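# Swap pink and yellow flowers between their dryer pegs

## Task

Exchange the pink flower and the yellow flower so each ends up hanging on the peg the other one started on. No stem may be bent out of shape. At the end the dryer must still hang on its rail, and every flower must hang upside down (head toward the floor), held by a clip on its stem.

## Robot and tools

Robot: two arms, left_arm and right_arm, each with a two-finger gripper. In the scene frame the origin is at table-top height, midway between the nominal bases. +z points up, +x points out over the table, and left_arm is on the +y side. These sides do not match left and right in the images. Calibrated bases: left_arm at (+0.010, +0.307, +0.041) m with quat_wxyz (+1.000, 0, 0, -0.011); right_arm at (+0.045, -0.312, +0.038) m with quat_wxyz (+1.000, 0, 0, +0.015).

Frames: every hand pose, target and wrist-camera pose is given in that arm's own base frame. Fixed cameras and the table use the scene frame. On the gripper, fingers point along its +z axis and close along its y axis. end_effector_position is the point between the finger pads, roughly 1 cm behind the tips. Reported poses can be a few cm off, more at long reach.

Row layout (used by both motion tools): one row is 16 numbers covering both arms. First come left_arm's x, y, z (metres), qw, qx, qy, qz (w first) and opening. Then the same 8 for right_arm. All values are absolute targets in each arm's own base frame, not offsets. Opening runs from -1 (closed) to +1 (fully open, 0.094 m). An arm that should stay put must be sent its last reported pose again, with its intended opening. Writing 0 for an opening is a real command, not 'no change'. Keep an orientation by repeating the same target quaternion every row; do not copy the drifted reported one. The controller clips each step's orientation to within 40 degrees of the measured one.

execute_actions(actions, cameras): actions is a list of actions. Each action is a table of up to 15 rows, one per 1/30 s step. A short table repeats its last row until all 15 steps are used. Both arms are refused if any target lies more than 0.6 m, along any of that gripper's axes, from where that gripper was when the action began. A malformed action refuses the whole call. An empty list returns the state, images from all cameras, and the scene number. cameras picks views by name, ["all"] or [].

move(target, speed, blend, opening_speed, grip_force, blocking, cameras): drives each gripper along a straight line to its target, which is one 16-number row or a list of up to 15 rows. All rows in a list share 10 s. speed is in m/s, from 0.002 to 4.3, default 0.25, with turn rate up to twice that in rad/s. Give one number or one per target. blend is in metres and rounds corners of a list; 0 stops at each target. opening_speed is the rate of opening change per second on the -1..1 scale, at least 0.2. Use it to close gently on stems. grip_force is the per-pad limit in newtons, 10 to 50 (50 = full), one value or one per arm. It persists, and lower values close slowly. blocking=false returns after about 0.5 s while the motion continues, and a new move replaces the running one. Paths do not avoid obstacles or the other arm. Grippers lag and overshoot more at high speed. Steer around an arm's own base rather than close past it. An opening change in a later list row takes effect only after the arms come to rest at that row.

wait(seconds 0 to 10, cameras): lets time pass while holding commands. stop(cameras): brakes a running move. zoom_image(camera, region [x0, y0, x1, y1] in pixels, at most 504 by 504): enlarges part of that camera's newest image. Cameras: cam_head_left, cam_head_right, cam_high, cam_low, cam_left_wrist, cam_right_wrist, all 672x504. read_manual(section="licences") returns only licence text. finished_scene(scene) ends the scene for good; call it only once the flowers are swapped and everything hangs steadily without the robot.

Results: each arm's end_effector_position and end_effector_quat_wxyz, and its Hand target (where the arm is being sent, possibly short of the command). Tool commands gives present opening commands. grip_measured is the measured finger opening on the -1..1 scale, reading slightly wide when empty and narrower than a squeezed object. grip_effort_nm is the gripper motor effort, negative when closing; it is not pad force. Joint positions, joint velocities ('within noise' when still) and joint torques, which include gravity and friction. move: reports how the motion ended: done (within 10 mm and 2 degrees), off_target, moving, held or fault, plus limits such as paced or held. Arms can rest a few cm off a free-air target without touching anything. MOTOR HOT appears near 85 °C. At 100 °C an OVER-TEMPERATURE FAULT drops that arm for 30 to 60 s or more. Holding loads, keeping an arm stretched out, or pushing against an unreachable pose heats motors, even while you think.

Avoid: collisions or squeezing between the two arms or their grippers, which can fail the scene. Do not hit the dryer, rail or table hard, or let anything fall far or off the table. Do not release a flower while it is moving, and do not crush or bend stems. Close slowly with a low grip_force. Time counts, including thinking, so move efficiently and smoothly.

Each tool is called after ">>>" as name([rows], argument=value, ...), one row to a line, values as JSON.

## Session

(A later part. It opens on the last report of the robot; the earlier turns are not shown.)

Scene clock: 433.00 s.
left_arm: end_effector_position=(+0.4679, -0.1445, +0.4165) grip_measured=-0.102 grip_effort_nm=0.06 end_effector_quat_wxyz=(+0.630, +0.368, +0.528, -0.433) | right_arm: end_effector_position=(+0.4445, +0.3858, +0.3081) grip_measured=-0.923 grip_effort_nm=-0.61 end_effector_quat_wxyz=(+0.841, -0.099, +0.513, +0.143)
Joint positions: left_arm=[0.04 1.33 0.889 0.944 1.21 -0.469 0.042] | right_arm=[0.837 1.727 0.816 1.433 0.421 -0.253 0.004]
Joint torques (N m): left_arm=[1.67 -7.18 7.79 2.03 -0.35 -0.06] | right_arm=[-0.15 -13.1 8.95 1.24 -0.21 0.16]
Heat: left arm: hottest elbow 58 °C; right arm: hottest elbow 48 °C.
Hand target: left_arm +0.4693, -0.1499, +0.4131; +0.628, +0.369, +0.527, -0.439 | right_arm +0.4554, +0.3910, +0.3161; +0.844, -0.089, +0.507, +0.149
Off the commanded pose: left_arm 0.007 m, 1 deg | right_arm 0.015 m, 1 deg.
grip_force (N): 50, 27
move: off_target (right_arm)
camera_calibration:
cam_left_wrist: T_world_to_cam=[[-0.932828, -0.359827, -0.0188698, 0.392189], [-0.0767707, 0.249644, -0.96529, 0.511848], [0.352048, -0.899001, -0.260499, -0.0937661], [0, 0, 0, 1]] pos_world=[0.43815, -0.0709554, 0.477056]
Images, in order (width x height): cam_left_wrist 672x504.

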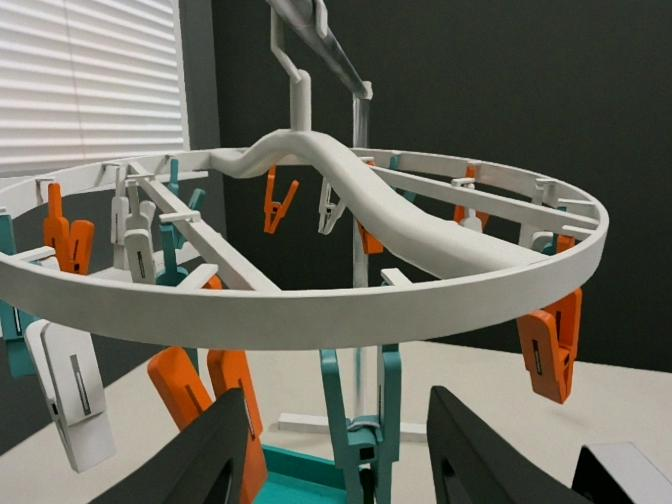

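>>> move(target=[0.476, -0.1865, 0.398, 0.6275, 0.3687, 0.5266, -0.4394, -0.1, 0.456, 0.3915, 0.316, 0.8442, -0.0894, 0.5072, 0.1488, -1.0], speed=0.08, cameras=["cam_left_wrist", "cam_right_wrist"])

Scene clock: 444.73 s.
left_arm: end_effector_position=(+0.4730, -0.1820, +0.4031) grip_measured=-0.102 grip_effort_nm=0.06 end_effector_quat_wxyz=(+0.632, +0.369, +0.524, -0.437) | right_arm: end_effector_position=(+0.4445, +0.3858, +0.3081) grip_measured=-0.923 grip_effort_nm=-0.61 end_effector_quat_wxyz=(+0.841, -0.099, +0.513, +0.143)
Joint positions: left_arm=[-0.05 1.356 0.882 0.911 1.132 -0.392 0.042] | right_arm=[0.837 1.727 0.816 1.433 0.421 -0.253 0.004]
Joint torques (N m): left_arm=[1.9 -7.59 7.9 1.02 -0.31 0.17] | right_arm=[0.03 -13.04 8.96 1.25 -0.22 0.16]
Heat: left arm: hottest elbow 56 °C; right arm: hottest elbow 48 °C.
Hand target: left_arm +0.4759, -0.1864, +0.3979; +0.627, +0.369, +0.527, -0.440 | right_arm +0.4554, +0.3910, +0.3161; +0.844, -0.089, +0.507, +0.149
Off the commanded pose: left_arm 0.007 m, 1 deg | right_arm 0.015 m, 1 deg.
grip_force (N): 50, 27
move: off_target (right_arm)
camera_calibration:
cam_left_wrist: T_world_to_cam=[[-0.93533, -0.353207, -0.0200769, 0.386147], [-0.0703682, 0.241359, -0.967881, 0.505164], [0.346708, -0.903876, -0.250604, -0.135098], [0, 0, 0, 1]] pos_world=[0.443562, -0.107647, 0.462836]
cam_right_wrist: T_world_to_cam=[[0.343326, -0.938735, 0.0300704, 0.199206], [0.0515705, -0.0131265, -0.998583, 0.330117], [0.9378, 0.34439, 0.0439044, -0.4744], [0, 0, 0, 1]] pos_world=[0.359475, 0.354713, 0.344487]
Images, in order (width x height): cam_left_wrist 672x504, cam_right_wrist 672x504.

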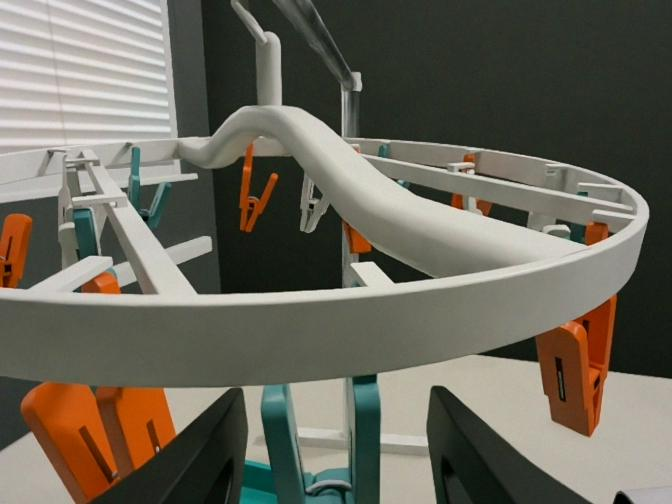

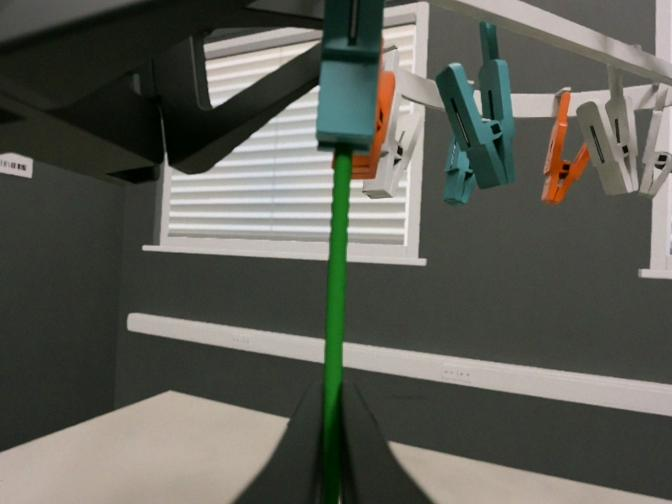

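>>> move(target=[0.4805, -0.185, 0.391, 0.6275, 0.3687, 0.5266, -0.4394, -0.1, 0.456, 0.3915, 0.316, 0.8442, -0.0894, 0.5072, 0.1488, -1.0], speed=0.06, cameras=["cam_left_wrist"])

Scene clock: 450.10 s.
left_arm: end_effector_position=(+0.4786, -0.1823, +0.3934) grip_measured=-0.102 grip_effort_nm=0.06 end_effector_quat_wxyz=(+0.626, +0.364, +0.530, -0.441) | right_arm: end_effector_position=(+0.4445, +0.3858, +0.3081) grip_measured=-0.923 grip_effort_nm=-0.61 end_effector_quat_wxyz=(+0.841, -0.099, +0.513, +0.143)
Joint positions: left_arm=[-0.05 1.377 0.882 0.911 1.132 -0.391 0.042] | right_arm=[0.837 1.727 0.816 1.433 0.421 -0.253 0.004]
Joint torques (N m): left_arm=[2.2 -7.82 7.87 2 -0.17 0.14] | right_arm=[-0.03 -12.98 8.99 1.24 -0.21 0.17]
Heat: left arm: hottest elbow 55 °C; right arm: hottest elbow 48 °C.
Hand target: left_arm +0.4805, -0.1849, +0.3909; +0.627, +0.369, +0.527, -0.439 | right_arm +0.4554, +0.3910, +0.3161; +0.844, -0.089, +0.507, +0.149
Off the commanded pose: left_arm 0.004 m, 1 deg | right_arm 0.015 m, 1 deg.
grip_force (N): 50, 27
move: off_target (right_arm)
camera_calibration:
cam_left_wrist: T_world_to_cam=[[-0.935511, -0.353294, -0.0015317, 0.383835], [-0.0900503, 0.242638, -0.965929, 0.505176], [0.341629, -0.903499, -0.258804, -0.134011], [0, 0, 0, 1]] pos_world=[0.450355, -0.108047, 0.453869]
Images, in order (width x height): cam_left_wrist 672x504.

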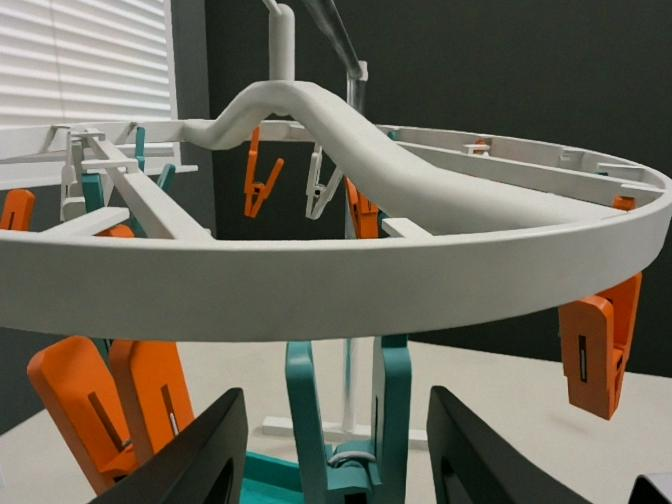

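>>> move(target=[0.4785, -0.1855, 0.391, 0.6275, 0.3687, 0.5266, -0.4394, -0.9, 0.456, 0.3915, 0.316, 0.8442, -0.0894, 0.5072, 0.1488, -1.0], speed=0.05, opening_speed=0.6, cameras=["cam_left_wrist", "cam_right_wrist"])

Scene clock: 454.07 s.
left_arm: end_effector_position=(+0.4785, -0.1823, +0.3931) grip_measured=-0.583 grip_effort_nm=-1.06 end_effector_quat_wxyz=(+0.626, +0.364, +0.531, -0.441) | right_arm: end_effector_position=(+0.4452, +0.3856, +0.3071) grip_measured=-0.923 grip_effort_nm=-0.61 end_effector_quat_wxyz=(+0.840, -0.099, +0.514, +0.142)
Joint positions: left_arm=[-0.05 1.377 0.881 0.911 1.132 -0.391 0.02] | right_arm=[0.836 1.729 0.816 1.432 0.421 -0.253 0.004]
Joint torques (N m): left_arm=[2.08 -8.18 7.58 1.96 -0.21 0.15] | right_arm=[0.03 -13.33 8.94 1.33 -0.21 0.17]
Heat: left arm: hottest elbow 55 °C; right arm: hottest elbow 47 °C.
Hand target: left_arm +0.4785, -0.1854, +0.3909; +0.627, +0.369, +0.527, -0.439 | right_arm +0.4554, +0.3910, +0.3160; +0.844, -0.089, +0.507, +0.149
Off the commanded pose: left_arm 0.004 m, 1 deg | right_arm 0.015 m, 2 deg.
grip_force (N): 50, 27
move: off_target (right_arm)
camera_calibration:
cam_left_wrist: T_world_to_cam=[[-0.935521, -0.35327, -0.000884822, 0.383454], [-0.0907347, 0.242701, -0.965849, 0.50506], [0.34142, -0.903492, -0.259106, -0.133849], [0, 0, 0, 1]] pos_world=[0.450255, -0.108047, 0.45347]
cam_right_wrist: T_world_to_cam=[[0.342321, -0.939062, 0.0312865, 0.198955], [0.0497999, -0.0151178, -0.998645, 0.330645], [0.938263, 0.343415, 0.0415901, -0.474012], [0, 0, 0, 1]] pos_world=[0.360175, 0.354612, 0.343687]
Images, in order (width x height): cam_left_wrist 672x504, cam_right_wrist 672x504.

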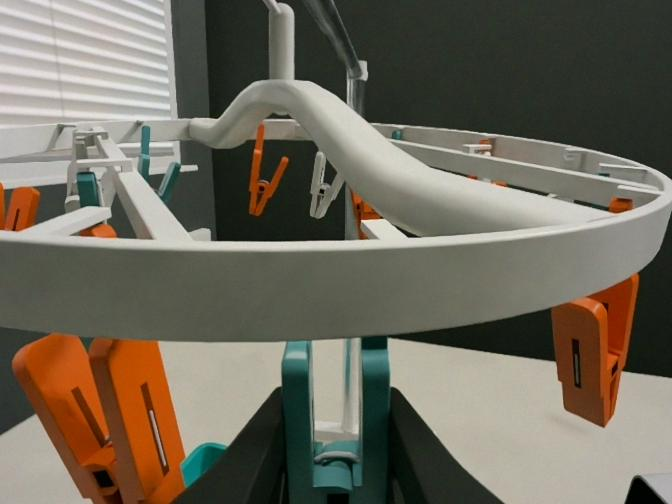

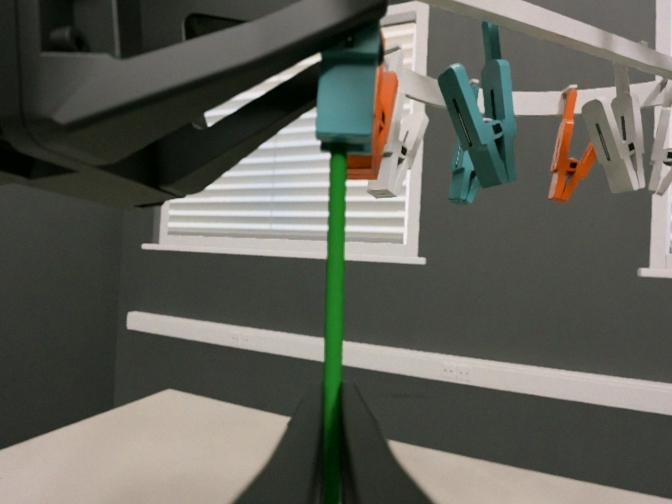

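>>> move(target=[0.4785, -0.1855, 0.391, 0.6275, 0.3687, 0.5266, -0.4394, -0.9, 0.456, 0.3915, 0.280, 0.8442, -0.0894, 0.5072, 0.1488, -1.0], speed=0.08, cameras=["cam_right_wrist"])

Scene clock: 456.47 s.
left_arm: end_effector_position=(+0.4785, -0.1823, +0.3931) grip_measured=-0.583 grip_effort_nm=-1.06 end_effector_quat_wxyz=(+0.626, +0.364, +0.531, -0.441) | right_arm: end_effector_position=(+0.4491, +0.3899, +0.2704) grip_measured=-0.923 grip_effort_nm=-0.61 end_effector_quat_wxyz=(+0.837, -0.103, +0.519, +0.140)
Joint positions: left_arm=[-0.05 1.377 0.881 0.911 1.132 -0.391 0.02] | right_arm=[0.836 1.821 0.816 1.509 0.421 -0.253 0.004]
Joint torques (N m): left_arm=[2.08 -8.23 7.58 1.96 -0.21 0.15] | right_arm=[0.09 -14.45 7.46 2.26 -0.21 0.16]
Heat: left arm: hottest elbow 55 °C; right arm: hottest elbow 47 °C.
Hand target: left_arm +0.4785, -0.1854, +0.3909; +0.627, +0.369, +0.527, -0.439 | right_arm +0.4556, +0.3913, +0.2799; +0.844, -0.090, +0.507, +0.149
Off the commanded pose: left_arm 0.004 m, 1 deg | right_arm 0.012 m, 2 deg.
grip_force (N): 50, 27
move: off_target (right_arm)
camera_calibration:
cam_right_wrist: T_world_to_cam=[[0.342682, -0.938666, 0.0384097, 0.200635], [0.0395756, -0.0264251, -0.998867, 0.302911], [0.938617, 0.343814, 0.0280929, -0.474336], [0, 0, 0, 1]] pos_world=[0.364479, 0.359417, 0.308187]
Images, in order (width x height): cam_right_wrist 672x504.

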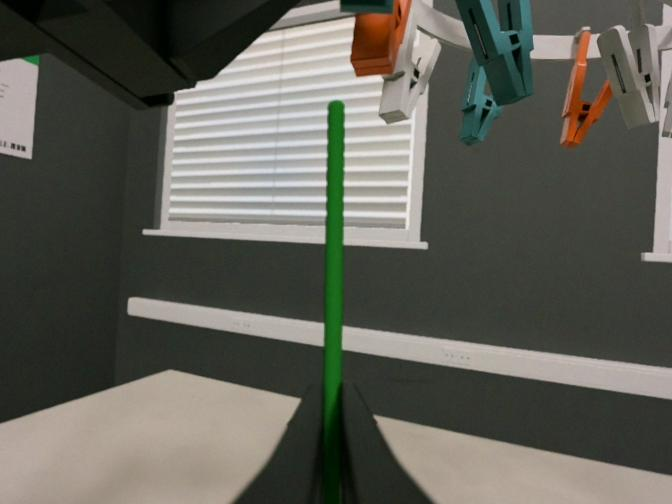

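>>> move([
  [0.4785, -0.1855, 0.391, 0.6275, 0.3687, 0.5266, -0.4394, -0.9, 0.3135, 0.345, 0.290, 0.8442, -0.0894, 0.5072, 0.1488, -1.0],
  [0.4785, -0.1855, 0.391, 0.6275, 0.3687, 0.5266, -0.4394, -0.9, 0.280, 0.300, 0.27, 0.5360, -0.0589, 0.8414, 0.0375, -1.0],
  [0.4785, -0.1855, 0.391, 0.6275, 0.3687, 0.5266, -0.4394, -0.9, 0.264, 0.284, 0.09, 0.2249, 0.01445, 0.9743, -0.00334, -1.0],
  [0.4785, -0.1855, 0.391, 0.6275, 0.3687, 0.5266, -0.4394, -0.9, 0.264, 0.284, -0.008, 0.2249, 0.01445, 0.9743, -0.00334, -1.0],
], speed=[0.2, 0.35, 0.35, 0.12], blend=[0.03, 0.04, 0.01, 0], cameras=["cam_right_wrist", "cam_head_left", "cam_low"])

Scene clock: 474.60 s.
left_arm: end_effector_position=(+0.4785, -0.1823, +0.3931) grip_measured=-0.583 grip_effort_nm=-1.06 end_effector_quat_wxyz=(+0.626, +0.364, +0.531, -0.441) | right_arm: end_effector_position=(+0.2623, +0.2872, -0.0034) grip_measured=-0.923 grip_effort_nm=-0.61 end_effector_quat_wxyz=(+0.226, +0.004, +0.974, -0.003)
Joint positions: left_arm=[-0.05 1.377 0.881 0.911 1.132 -0.391 0.02] | right_arm=[1.001 1.527 0.675 -0.467 0.385 0.959 0.004]
Joint torques (N m): left_arm=[2.08 -8.23 7.58 1.96 -0.21 0.15] | right_arm=[-0.38 -9.29 5.18 1.18 0.23 0.17]
Heat: left arm: hottest elbow 55 °C; right arm: hottest elbow 47 °C.
Hand target: left_arm +0.4785, -0.1854, +0.3909; +0.627, +0.369, +0.527, -0.439 | right_arm +0.2639, +0.2839, -0.0080; +0.225, +0.014, +0.974, -0.003
Off the commanded pose: left_arm 0.004 m, 1 deg | right_arm 0.006 m, 1 deg.
grip_force (N): 50, 27
move: done
camera_calibration:
cam_right_wrist: T_world_to_cam=[[0.00191934, -0.999992, 0.00360824, 0.285629], [-0.999595, -0.00202095, -0.0283723, 0.302959], [0.0283794, -0.00355233, -0.999591, 0.0790551], [0, 0, 0, 1]] pos_world=[0.300044, 0.286519, 0.0865878]
Images, in order (width x height): cam_head_left 672x504, cam_low 672x504, cam_right_wrist 672x504.

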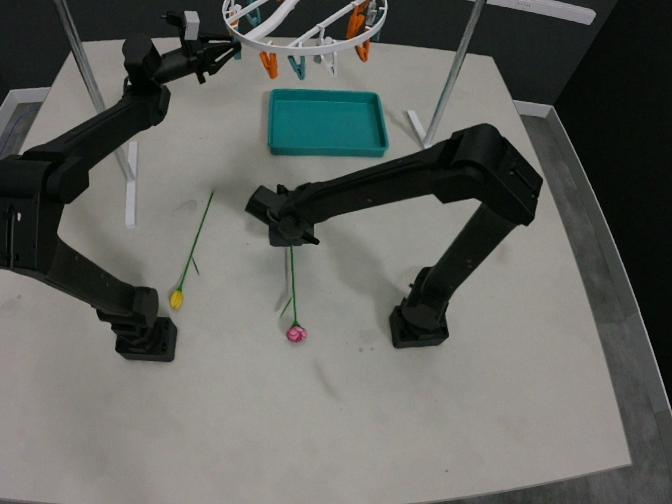

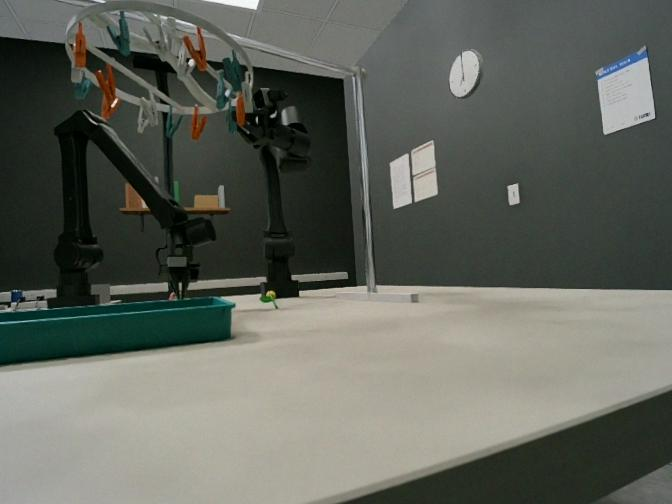

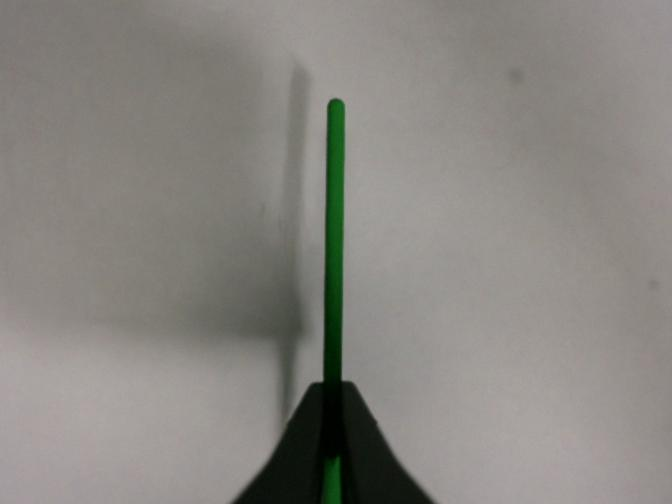

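>>> move([
  [0.4785, -0.1855, 0.391, 0.6275, 0.3687, 0.5266, -0.4394, -0.9, 0.264, 0.284, -0.0165, 0.2249, 0.01445, 0.9743, -0.00334, -1.0],
  [0.4785, -0.1855, 0.391, 0.6275, 0.3687, 0.5266, -0.4394, -0.9, 0.264, 0.284, -0.0165, 0.2249, 0.01445, 0.9743, -0.00334, -0.5],
  [0.4785, -0.1855, 0.391, 0.6275, 0.3687, 0.5266, -0.4394, -0.9, 0.225, 0.290, 0.065, 0.2249, 0.01445, 0.9743, -0.00334, -0.5],
  [0.4785, -0.1855, 0.391, 0.6275, 0.3687, 0.5266, -0.4394, -0.9, 0.292, 0.513, 0.07, 0.1898, 0.1009, 0.9764, -0.0196, -0.3],
], speed=[0.06, 0.1, 0.15, 0.3], blend=[0, 0, 0.02, 0], opening_speed=0.6, cameras=["cam_right_wrist", "cam_head_left", "cam_head_right"])

Scene clock: 493.20 s.
left_arm: end_effector_position=(+0.4785, -0.1823, +0.3931) grip_measured=-0.583 grip_effort_nm=-1.06 end_effector_quat_wxyz=(+0.626, +0.364, +0.531, -0.441) | right_arm: end_effector_position=(+0.2892, +0.4944, +0.0634) grip_measured=-0.302 grip_effort_nm=0.07 end_effector_quat_wxyz=(+0.187, +0.095, +0.977, -0.032)
Joint positions: left_arm=[-0.05 1.377 0.881 0.911 1.132 -0.391 0.02] | right_arm=[1.155 1.908 1.457 -1.06 0.378 1.337 0.033]
Joint torques (N m): left_arm=[2.02 -8.18 7.57 1.96 -0.21 0.15] | right_arm=[1.38 -18.55 10.91 0.03 0.25 0.19]
Heat: left arm: hottest elbow 54 °C; right arm: hottest elbow 46 °C.
Hand target: left_arm +0.4785, -0.1854, +0.3909; +0.627, +0.369, +0.527, -0.439 | right_arm +0.2916, +0.5123, +0.0703; +0.190, +0.101, +0.976, -0.019
Off the commanded pose: left_arm 0.004 m, 1 deg | right_arm 0.020 m, 2 deg.
grip_force (N): 50, 27
move: off_target (right_arm); target 4's new opening was sent with right_arm's hand 0.020 m and 2 deg from that target
camera_calibration:
cam_right_wrist: T_world_to_cam=[[-0.18743, -0.981955, 0.025172, 0.537023], [-0.98095, 0.188447, 0.0471749, 0.227824], [-0.0510673, -0.0158505, -0.998569, 0.174805], [0, 0, 0, 1]] pos_world=[0.333065, 0.487171, 0.150289]
Images, in order (width x height): cam_head_left 672x504, cam_head_right 672x504, cam_right_wrist 672x504.

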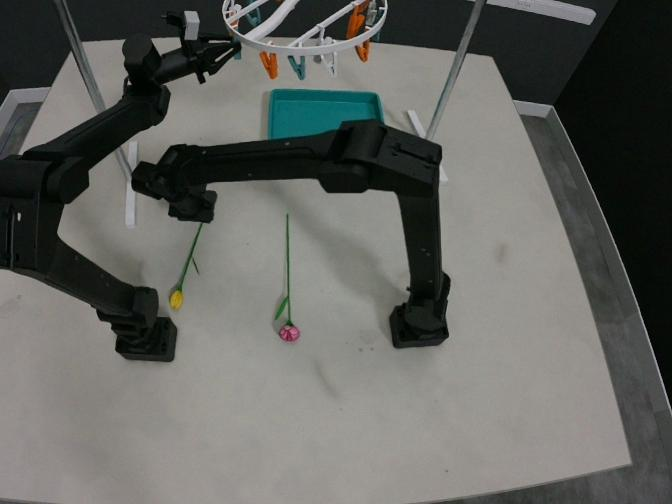

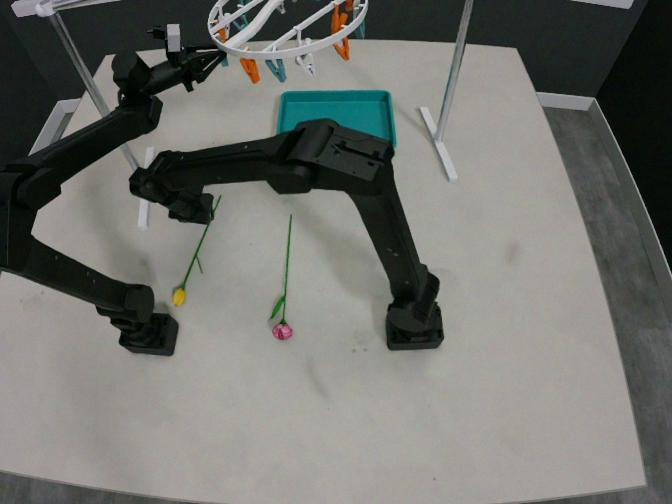

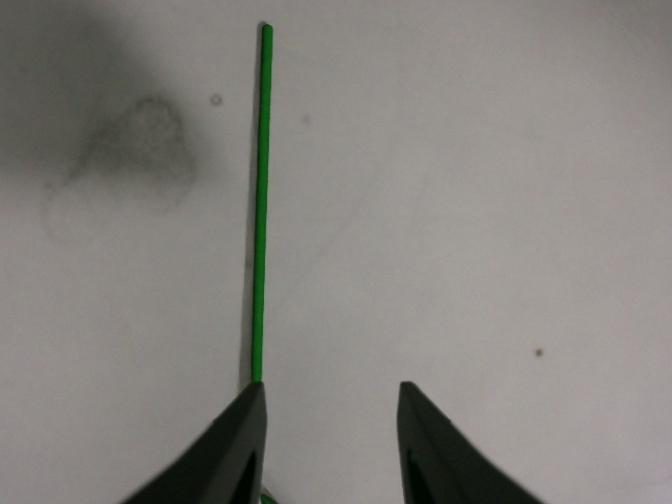

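>>> move(target=[0.4785, -0.1855, 0.391, 0.6275, 0.3687, 0.5266, -0.4394, -0.9, 0.346, 0.531, 0.002, 0.1896, 0.1103, 0.9754, -0.0214, -0.3], speed=0.12, cameras=["cam_right_wrist"])

Scene clock: 505.73 s.
left_arm: end_effector_position=(+0.4785, -0.1823, +0.3931) grip_measured=-0.583 grip_effort_nm=-1.06 end_effector_quat_wxyz=(+0.626, +0.364, +0.531, -0.441) | right_arm: end_effector_position=(+0.3338, +0.5137, -0.0040) grip_measured=-0.301 grip_effort_nm=0.07 end_effector_quat_wxyz=(+0.184, +0.112, +0.976, -0.038)
Joint positions: left_arm=[-0.05 1.377 0.881 0.911 1.132 -0.391 0.02] | right_arm=[1.099 2.084 1.546 -0.972 0.374 1.316 0.033]
Joint torques (N m): left_arm=[2.02 -8.23 7.57 1.95 -0.21 0.15] | right_arm=[0.09 -20.95 10.4 0.79 0.23 -0.11]
Heat: left arm: hottest elbow 54 °C; right arm: hottest elbow 48 °C.
Hand target: left_arm +0.4785, -0.1854, +0.3909; +0.627, +0.369, +0.527, -0.439 | right_arm +0.3456, +0.5302, +0.0026; +0.190, +0.110, +0.975, -0.021
Off the commanded pose: left_arm 0.004 m, 1 deg | right_arm 0.022 m, 2 deg.
grip_force (N): 50, 27
move: off_target (right_arm)
camera_calibration:
cam_right_wrist: T_world_to_cam=[[-0.222106, -0.974534, 0.0308558, 0.573864], [-0.973359, 0.223464, 0.0513361, 0.250582], [-0.0569239, -0.0186317, -0.998205, 0.113369], [0, 0, 0, 1]] pos_world=[0.377818, 0.505367, 0.082595]
Images, in order (width x height): cam_right_wrist 672x504.

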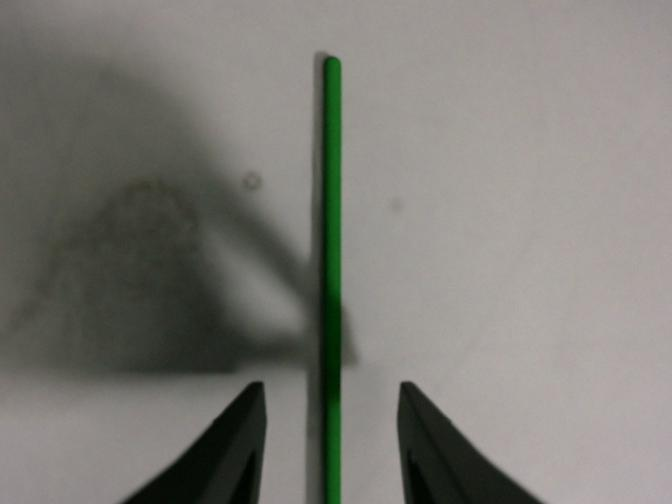

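>>> move([
  [0.4785, -0.1855, 0.391, 0.6275, 0.3687, 0.5266, -0.4394, -0.9, 0.355, 0.5285, -0.0105, 0.1896, 0.1103, 0.9754, -0.0214, -0.3],
  [0.4785, -0.1855, 0.391, 0.6275, 0.3687, 0.5266, -0.4394, -0.9, 0.355, 0.5285, -0.0105, 0.1896, 0.1103, 0.9754, -0.0214, -1.0],
], speed=0.06, opening_speed=0.6, cameras=["cam_right_wrist", "cam_head_left"])

Scene clock: 514.40 s.
left_arm: end_effector_position=(+0.4785, -0.1823, +0.3931) grip_measured=-0.583 grip_effort_nm=-1.06 end_effector_quat_wxyz=(+0.626, +0.364, +0.531, -0.441) | right_arm: end_effector_position=(+0.3404, +0.5142, -0.0146) grip_measured=-0.920 grip_effort_nm=-0.54 end_effector_quat_wxyz=(+0.184, +0.110, +0.976, -0.036)
Joint positions: left_arm=[-0.05 1.377 0.881 0.911 1.132 -0.391 0.02] | right_arm=[1.089 2.102 1.547 -0.944 0.371 1.3 0.004]
Joint torques (N m): left_arm=[2.08 -8.23 7.58 1.98 -0.21 0.15] | right_arm=[-0.21 -21.07 10.24 0.83 0.26 -0.11]
Heat: left arm: hottest elbow 53 °C; right arm: hottest elbow 49 °C.
Hand target: left_arm +0.4785, -0.1854, +0.3909; +0.627, +0.369, +0.527, -0.439 | right_arm +0.3545, +0.5278, -0.0102; +0.190, +0.110, +0.975, -0.021
Off the commanded pose: left_arm 0.004 m, 1 deg | right_arm 0.021 m, 2 deg.
grip_force (N): 50, 27
move: off_target (right_arm); target 2's new opening was sent with right_arm's hand 0.021 m and 2 deg from that target
camera_calibration:
cam_right_wrist: T_world_to_cam=[[-0.21711, -0.975777, 0.0268745, 0.575067], [-0.974506, 0.218258, 0.0519829, 0.260591], [-0.0565893, -0.0149034, -0.998286, 0.101164], [0, 0, 0, 1]] pos_world=[0.384525, 0.505769, 0.07199]
Images, in order (width x height): cam_head_left 672x504, cam_right_wrist 672x504.

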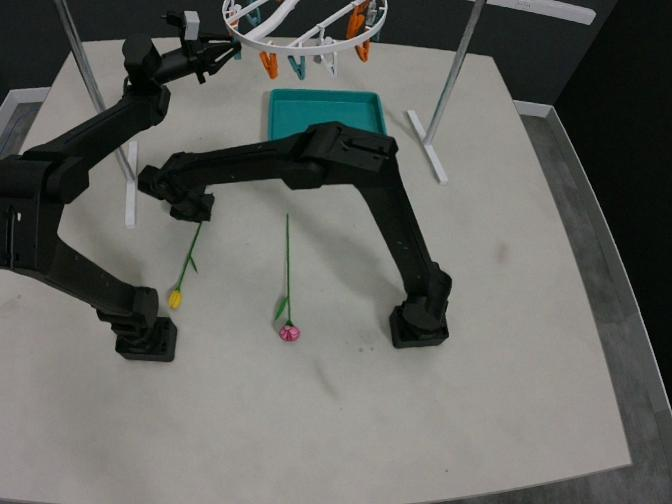

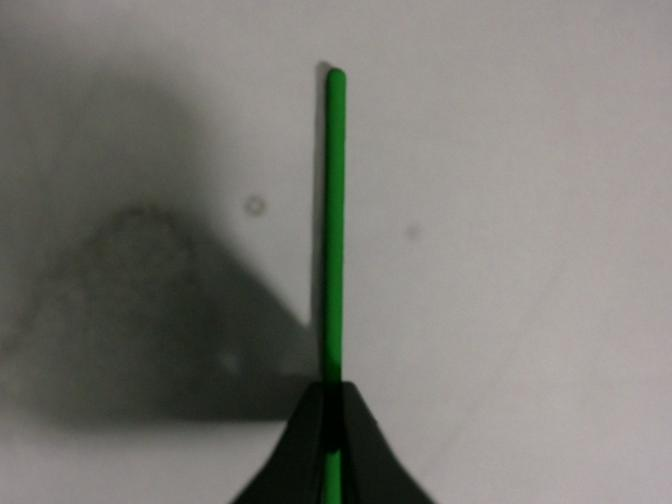

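>>> move([
  [0.4785, -0.1855, 0.391, 0.6275, 0.3687, 0.5266, -0.4394, -0.9, 0.34, 0.46, 0.045, 0.1896, 0.1103, 0.9754, -0.0214, -1.0],
  [0.4785, -0.1855, 0.391, 0.6275, 0.3687, 0.5266, -0.4394, -0.9, 0.30, 0.36, 0.17, 0.3823, 0.0403, 0.9230, -0.0167, -1.0],
  [0.4785, -0.1855, 0.391, 0.6275, 0.3687, 0.5266, -0.4394, -0.9, 0.29, 0.31, 0.28, 0.7044, -0.0616, 0.7044, 0.0616, -1.0],
  [0.4785, -0.1855, 0.391, 0.6275, 0.3687, 0.5266, -0.4394, -0.9, 0.345, 0.345, 0.285, 0.8466, -0.0806, 0.5087, 0.1341, -1.0],
  [0.4785, -0.1855, 0.391, 0.6275, 0.3687, 0.5266, -0.4394, -0.9, 0.417, 0.378, 0.280, 0.8466, -0.0806, 0.5087, 0.1341, -1.0],
], speed=[0.15, 0.35, 0.35, 0.3, 0.2], blend=[0.03, 0.04, 0.04, 0.03, 0], cameras=["cam_right_wrist", "cam_low", "cam_left_wrist"])

Scene clock: 532.10 s.
left_arm: end_effector_position=(+0.4785, -0.1823, +0.3931) grip_measured=-0.583 grip_effort_nm=-1.06 end_effector_quat_wxyz=(+0.626, +0.364, +0.531, -0.441) | right_arm: end_effector_position=(+0.4090, +0.3740, +0.2685) grip_measured=-0.923 grip_effort_nm=-0.61 end_effector_quat_wxyz=(+0.834, -0.092, +0.526, +0.135)
Joint positions: left_arm=[-0.05 1.377 0.881 0.911 1.132 -0.391 0.02] | right_arm=[0.893 1.761 0.71 1.562 0.501 -0.275 0.004]
Joint torques (N m): left_arm=[2.08 -8.18 7.58 1.96 -0.21 0.15] | right_arm=[-0.09 -12.45 7.72 2.3 -0.24 -0.11]
Heat: left arm: hottest elbow 53 °C; right arm: hottest elbow 49 °C.
Hand target: left_arm +0.4785, -0.1854, +0.3909; +0.627, +0.369, +0.527, -0.439 | right_arm +0.4166, +0.3775, +0.2800; +0.844, -0.082, +0.512, +0.134
Off the commanded pose: left_arm 0.004 m, 1 deg | right_arm 0.015 m, 3 deg.
joint sent to its limit (right arm) — joint 4 (wrist pitch), upper limit. The joint targets still meet the commanded pose.
grip_force (N): 50, 27
move: off_target (right_arm)
camera_calibration:
cam_left_wrist: T_world_to_cam=[[-0.935521, -0.35327, -0.000884822, 0.383454], [-0.0907347, 0.242701, -0.965849, 0.50506], [0.34142, -0.903492, -0.259106, -0.133849], [0, 0, 0, 1]] pos_world=[0.450255, -0.108047, 0.45347]
cam_right_wrist: T_world_to_cam=[[0.322368, -0.946372, 0.0214218, 0.215209], [0.0208433, -0.0155281, -0.999662, 0.306047], [0.946385, 0.322706, 0.0147197, -0.422895], [0, 0, 0, 1]] pos_world=[0.324466, 0.344891, 0.307559]
Images, in order (width x height): cam_low 672x504, cam_left_wrist 672x504, cam_right_wrist 672x504.

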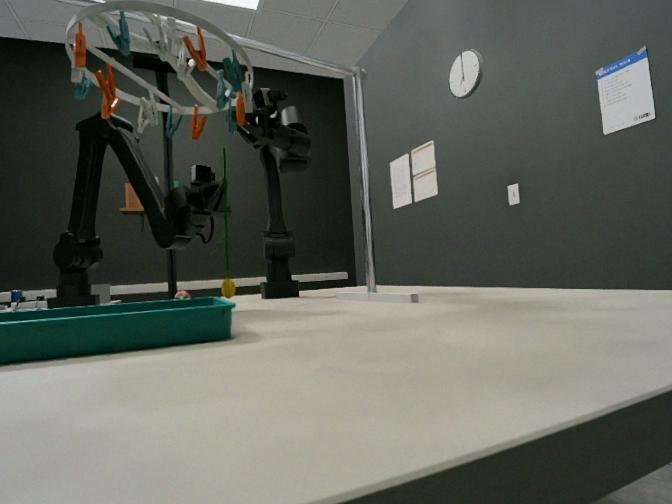

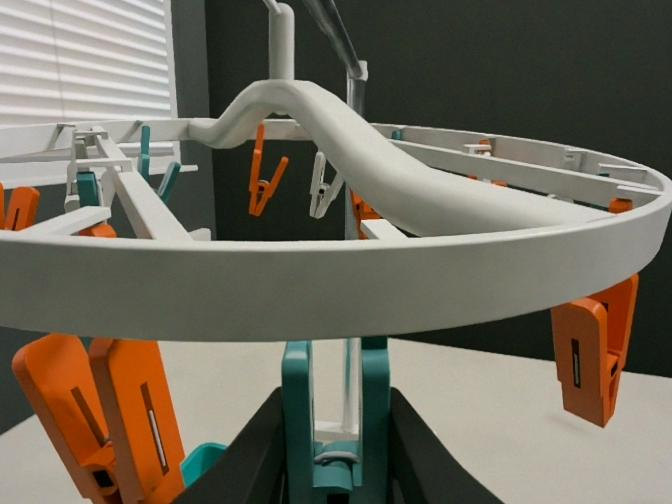

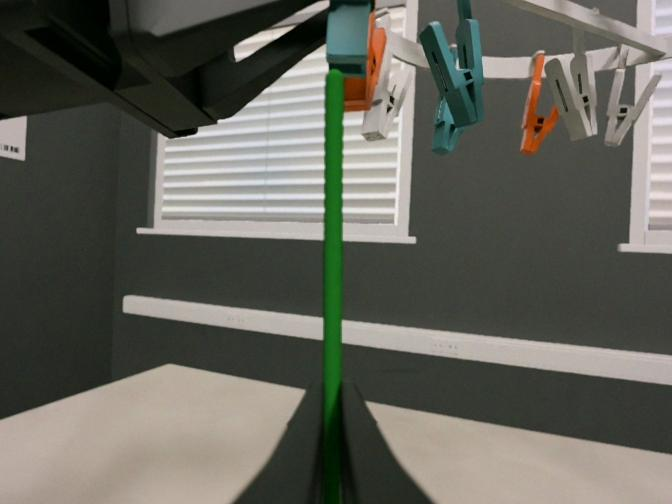

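>>> zoom_image(camera="cam_right_wrist", region=[290, 0, 410, 120])

>>> zoom_image(camera="cam_low", region=[200, 90, 270, 170])

Scaled by 4.200 from the camera's 672x504 image, which has a finer 960x720 frame.

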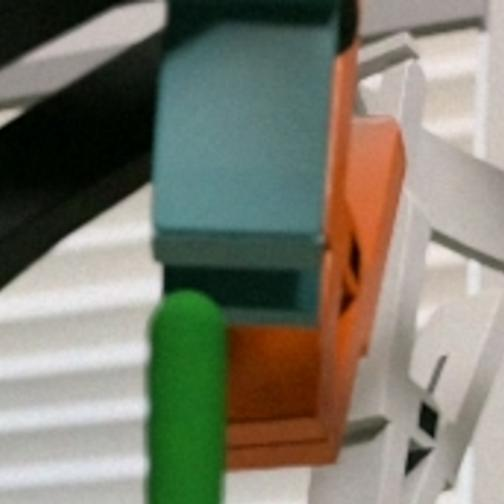

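Scaled by 6.300 from the camera's 672x504 image, which has a finer 960x720 frame.

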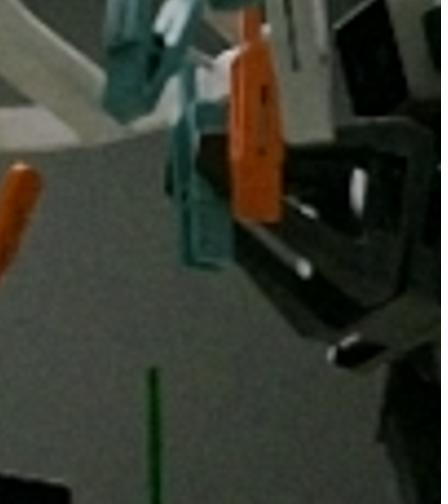

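>>> move(target=[0.4785, -0.1855, 0.391, 0.6275, 0.3687, 0.5266, -0.4394, -0.9, 0.4585, 0.3865, 0.278, 0.8466, -0.0806, 0.5087, 0.1341, -1.0], speed=0.06, cameras=["cam_right_wrist", "cam_low"])

>>> zoom_image(camera="cam_right_wrist", region=[270, 0, 410, 140])

>>> zoom_image(camera="cam_low", region=[210, 100, 260, 150])

Scene clock: 556.93 s.
left_arm: end_effector_position=(+0.4785, -0.1823, +0.3931) grip_measured=-0.583 grip_effort_nm=-1.06 end_effector_quat_wxyz=(+0.626, +0.364, +0.531, -0.441) | right_arm: end_effector_position=(+0.4471, +0.3812, +0.2719) grip_measured=-0.923 grip_effort_nm=-0.61 end_effector_quat_wxyz=(+0.844, -0.091, +0.514, +0.128)
Joint positions: left_arm=[-0.05 1.377 0.881 0.911 1.132 -0.391 0.02] | right_arm=[0.836 1.824 0.807 1.547 0.45 -0.274 0.004]
Joint torques (N m): left_arm=[2.14 -8.18 7.57 1.96 -0.22 0.15] | right_arm=[0.09 -13.86 8.08 1.39 -0.25 0.19]
Heat: left arm: hottest elbow 53 °C; right arm: hottest elbow 47 °C.
Hand target: left_arm +0.4785, -0.1854, +0.3909; +0.627, +0.369, +0.527, -0.439 | right_arm +0.4580, +0.3859, +0.2780; +0.847, -0.081, +0.509, +0.134
Off the commanded pose: left_arm 0.004 m, 1 deg | right_arm 0.014 m, 2 deg.
grip_force (N): 50, 27
move: off_target (right_arm)
camera_calibration:
cam_right_wrist: T_world_to_cam=[[0.30974, -0.950279, 0.0321235, 0.213985], [0.0525407, -0.0166275, -0.99848, 0.294626], [0.949369, 0.310957, 0.0447781, -0.466417], [0, 0, 0, 1]] pos_world=[0.361042, 0.353279, 0.30819]
Images, in order (width x height): cam_low 672x504, cam_right_wrist 672x504.

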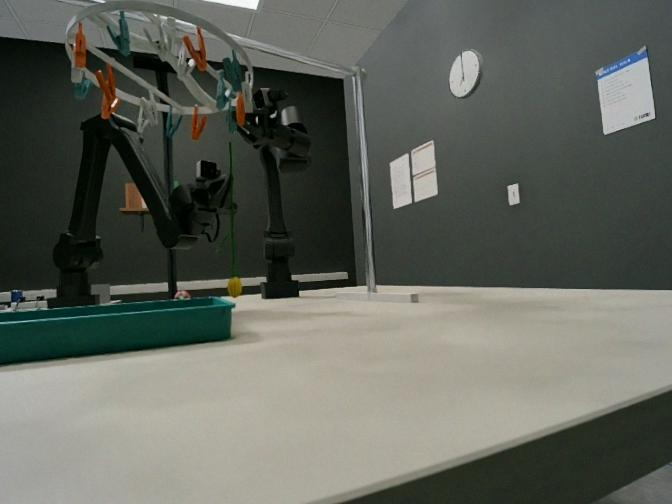

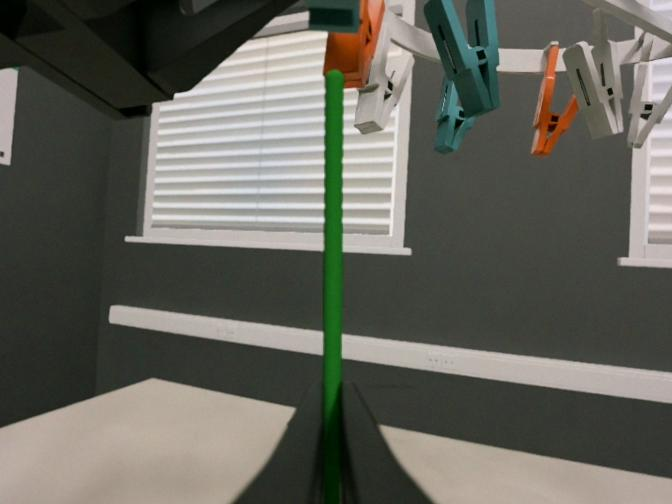

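Scaled by 3.600 from the camera's 672x504 image, which has a finer 960x720 frame.

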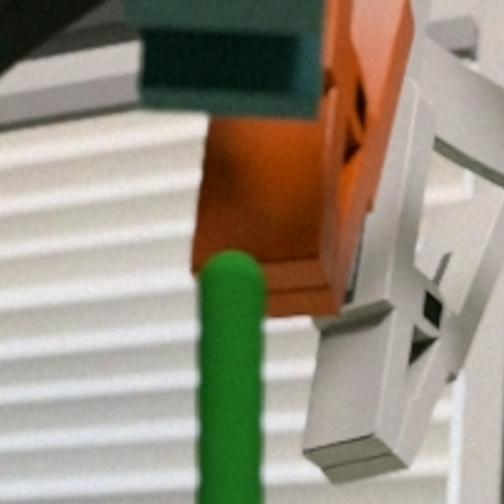

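Scaled by 10.080 from the camera's 672x504 image, which has a finer 960x720 frame.

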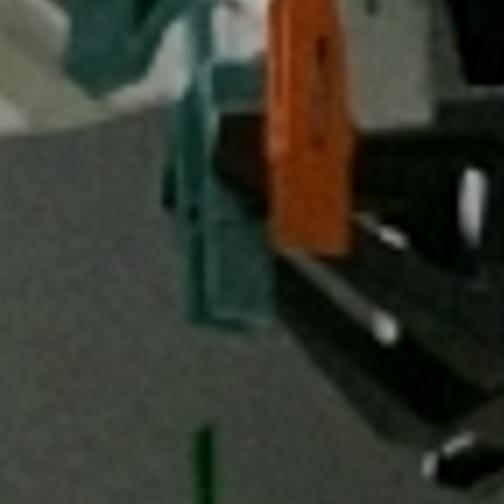

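>>> move(target=[0.4785, -0.1855, 0.391, 0.6275, 0.3687, 0.5266, -0.4394, -0.9, 0.4643, 0.3886, 0.292, 0.8466, -0.0806, 0.5087, 0.1341, -1.0], speed=0.06, cameras=["cam_right_wrist", "cam_low", "cam_high"])

>>> zoom_image(camera="cam_right_wrist", region=[270, 0, 410, 140])

>>> zoom_image(camera="cam_low", region=[210, 100, 260, 150])

>>> zoom_image(camera="cam_high", region=[345, 145, 385, 195])

Scene clock: 567.97 s.
left_arm: end_effector_position=(+0.4785, -0.1823, +0.3931) grip_measured=-0.583 grip_effort_nm=-1.06 end_effector_quat_wxyz=(+0.626, +0.364, +0.531, -0.441) | right_arm: end_effector_position=(+0.4546, +0.3867, +0.2702) grip_measured=-0.923 grip_effort_nm=-0.61 end_effector_quat_wxyz=(+0.838, -0.098, +0.522, +0.124)
Joint positions: left_arm=[-0.05 1.377 0.881 0.911 1.132 -0.391 0.02] | right_arm=[0.832 1.824 0.826 1.501 0.445 -0.271 0.004]
Joint torques (N m): left_arm=[2.08 -8.23 7.58 1.95 -0.22 0.15] | right_arm=[-0.15 -16.56 8.27 1.32 -0.22 0.17]
Heat: left arm: hottest elbow 53 °C; right arm: hottest elbow 48 °C.
Hand target: left_arm +0.4785, -0.1854, +0.3909; +0.627, +0.369, +0.527, -0.439 | right_arm +0.4634, +0.3877, +0.2921; +0.847, -0.081, +0.508, +0.134
Off the commanded pose: left_arm 0.004 m, 1 deg | right_arm 0.024 m, 3 deg.
grip_force (N): 50, 27
move: off_target (right_arm)
camera_calibration:
cam_right_wrist: T_world_to_cam=[[0.311782, -0.949057, 0.0456419, 0.21187], [0.0346854, -0.0366359, -0.998727, 0.308557], [0.94952, 0.312969, 0.021496, -0.469722], [0, 0, 0, 1]] pos_world=[0.369251, 0.359389, 0.308591]
Images, in order (width x height): cam_high 672x504, cam_low 672x504, cam_right_wrist 672x504.

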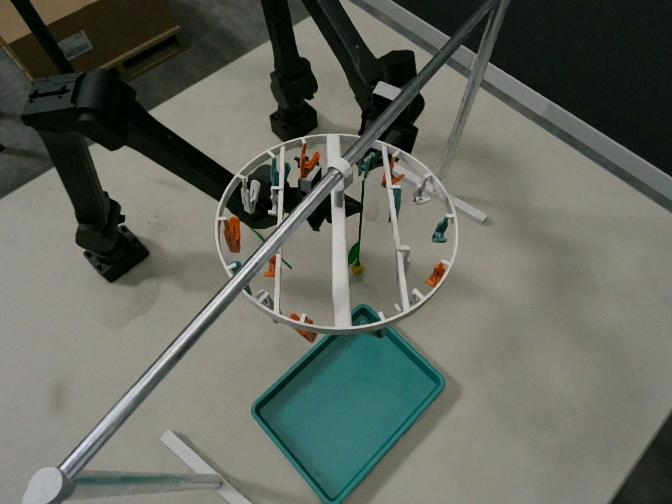

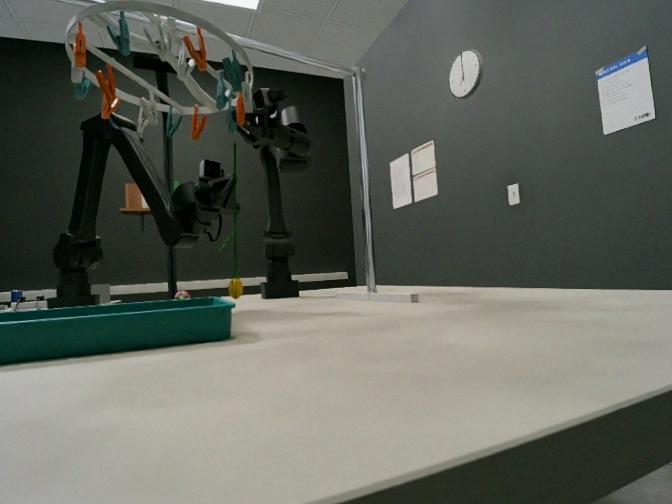

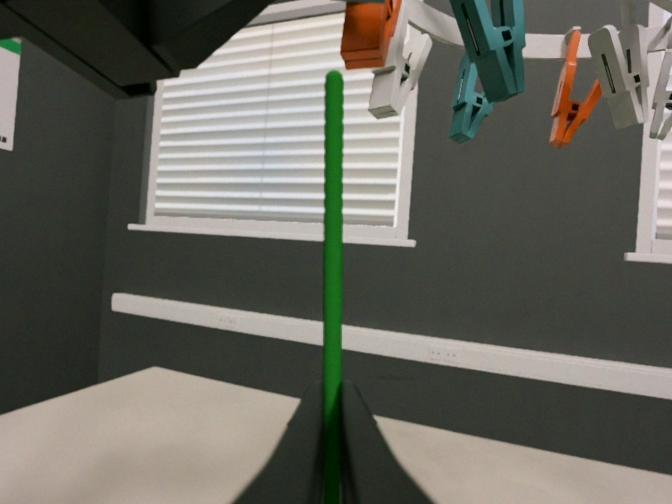

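Scaled by 3.600 from the camera's 672x504 image, which has a finer 960x720 frame.

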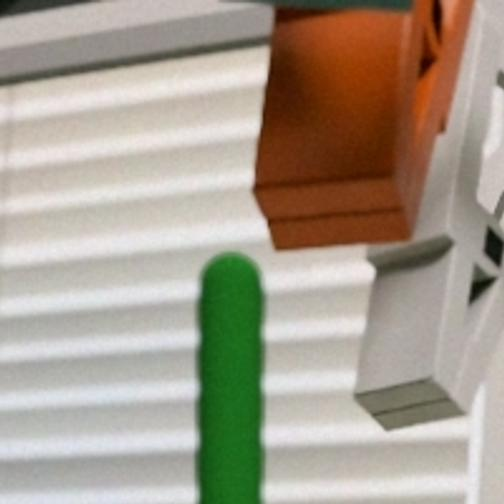

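Scaled by 10.080 from the camera's 672x504 image, which has a finer 960x720 frame.

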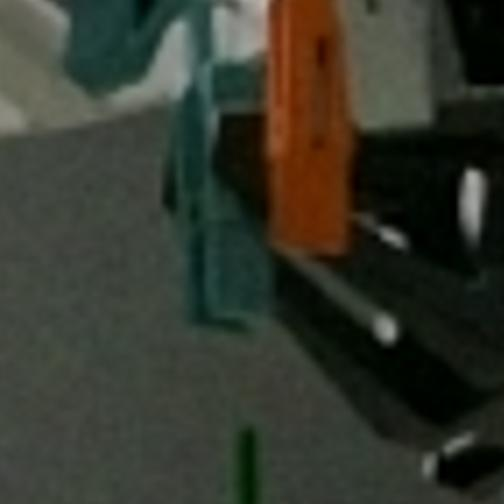

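Scaled by 10.080 from the camera's 672x504 image, which has a finer 960x720 frame.

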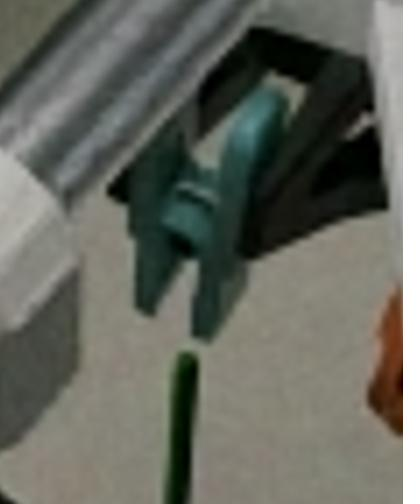

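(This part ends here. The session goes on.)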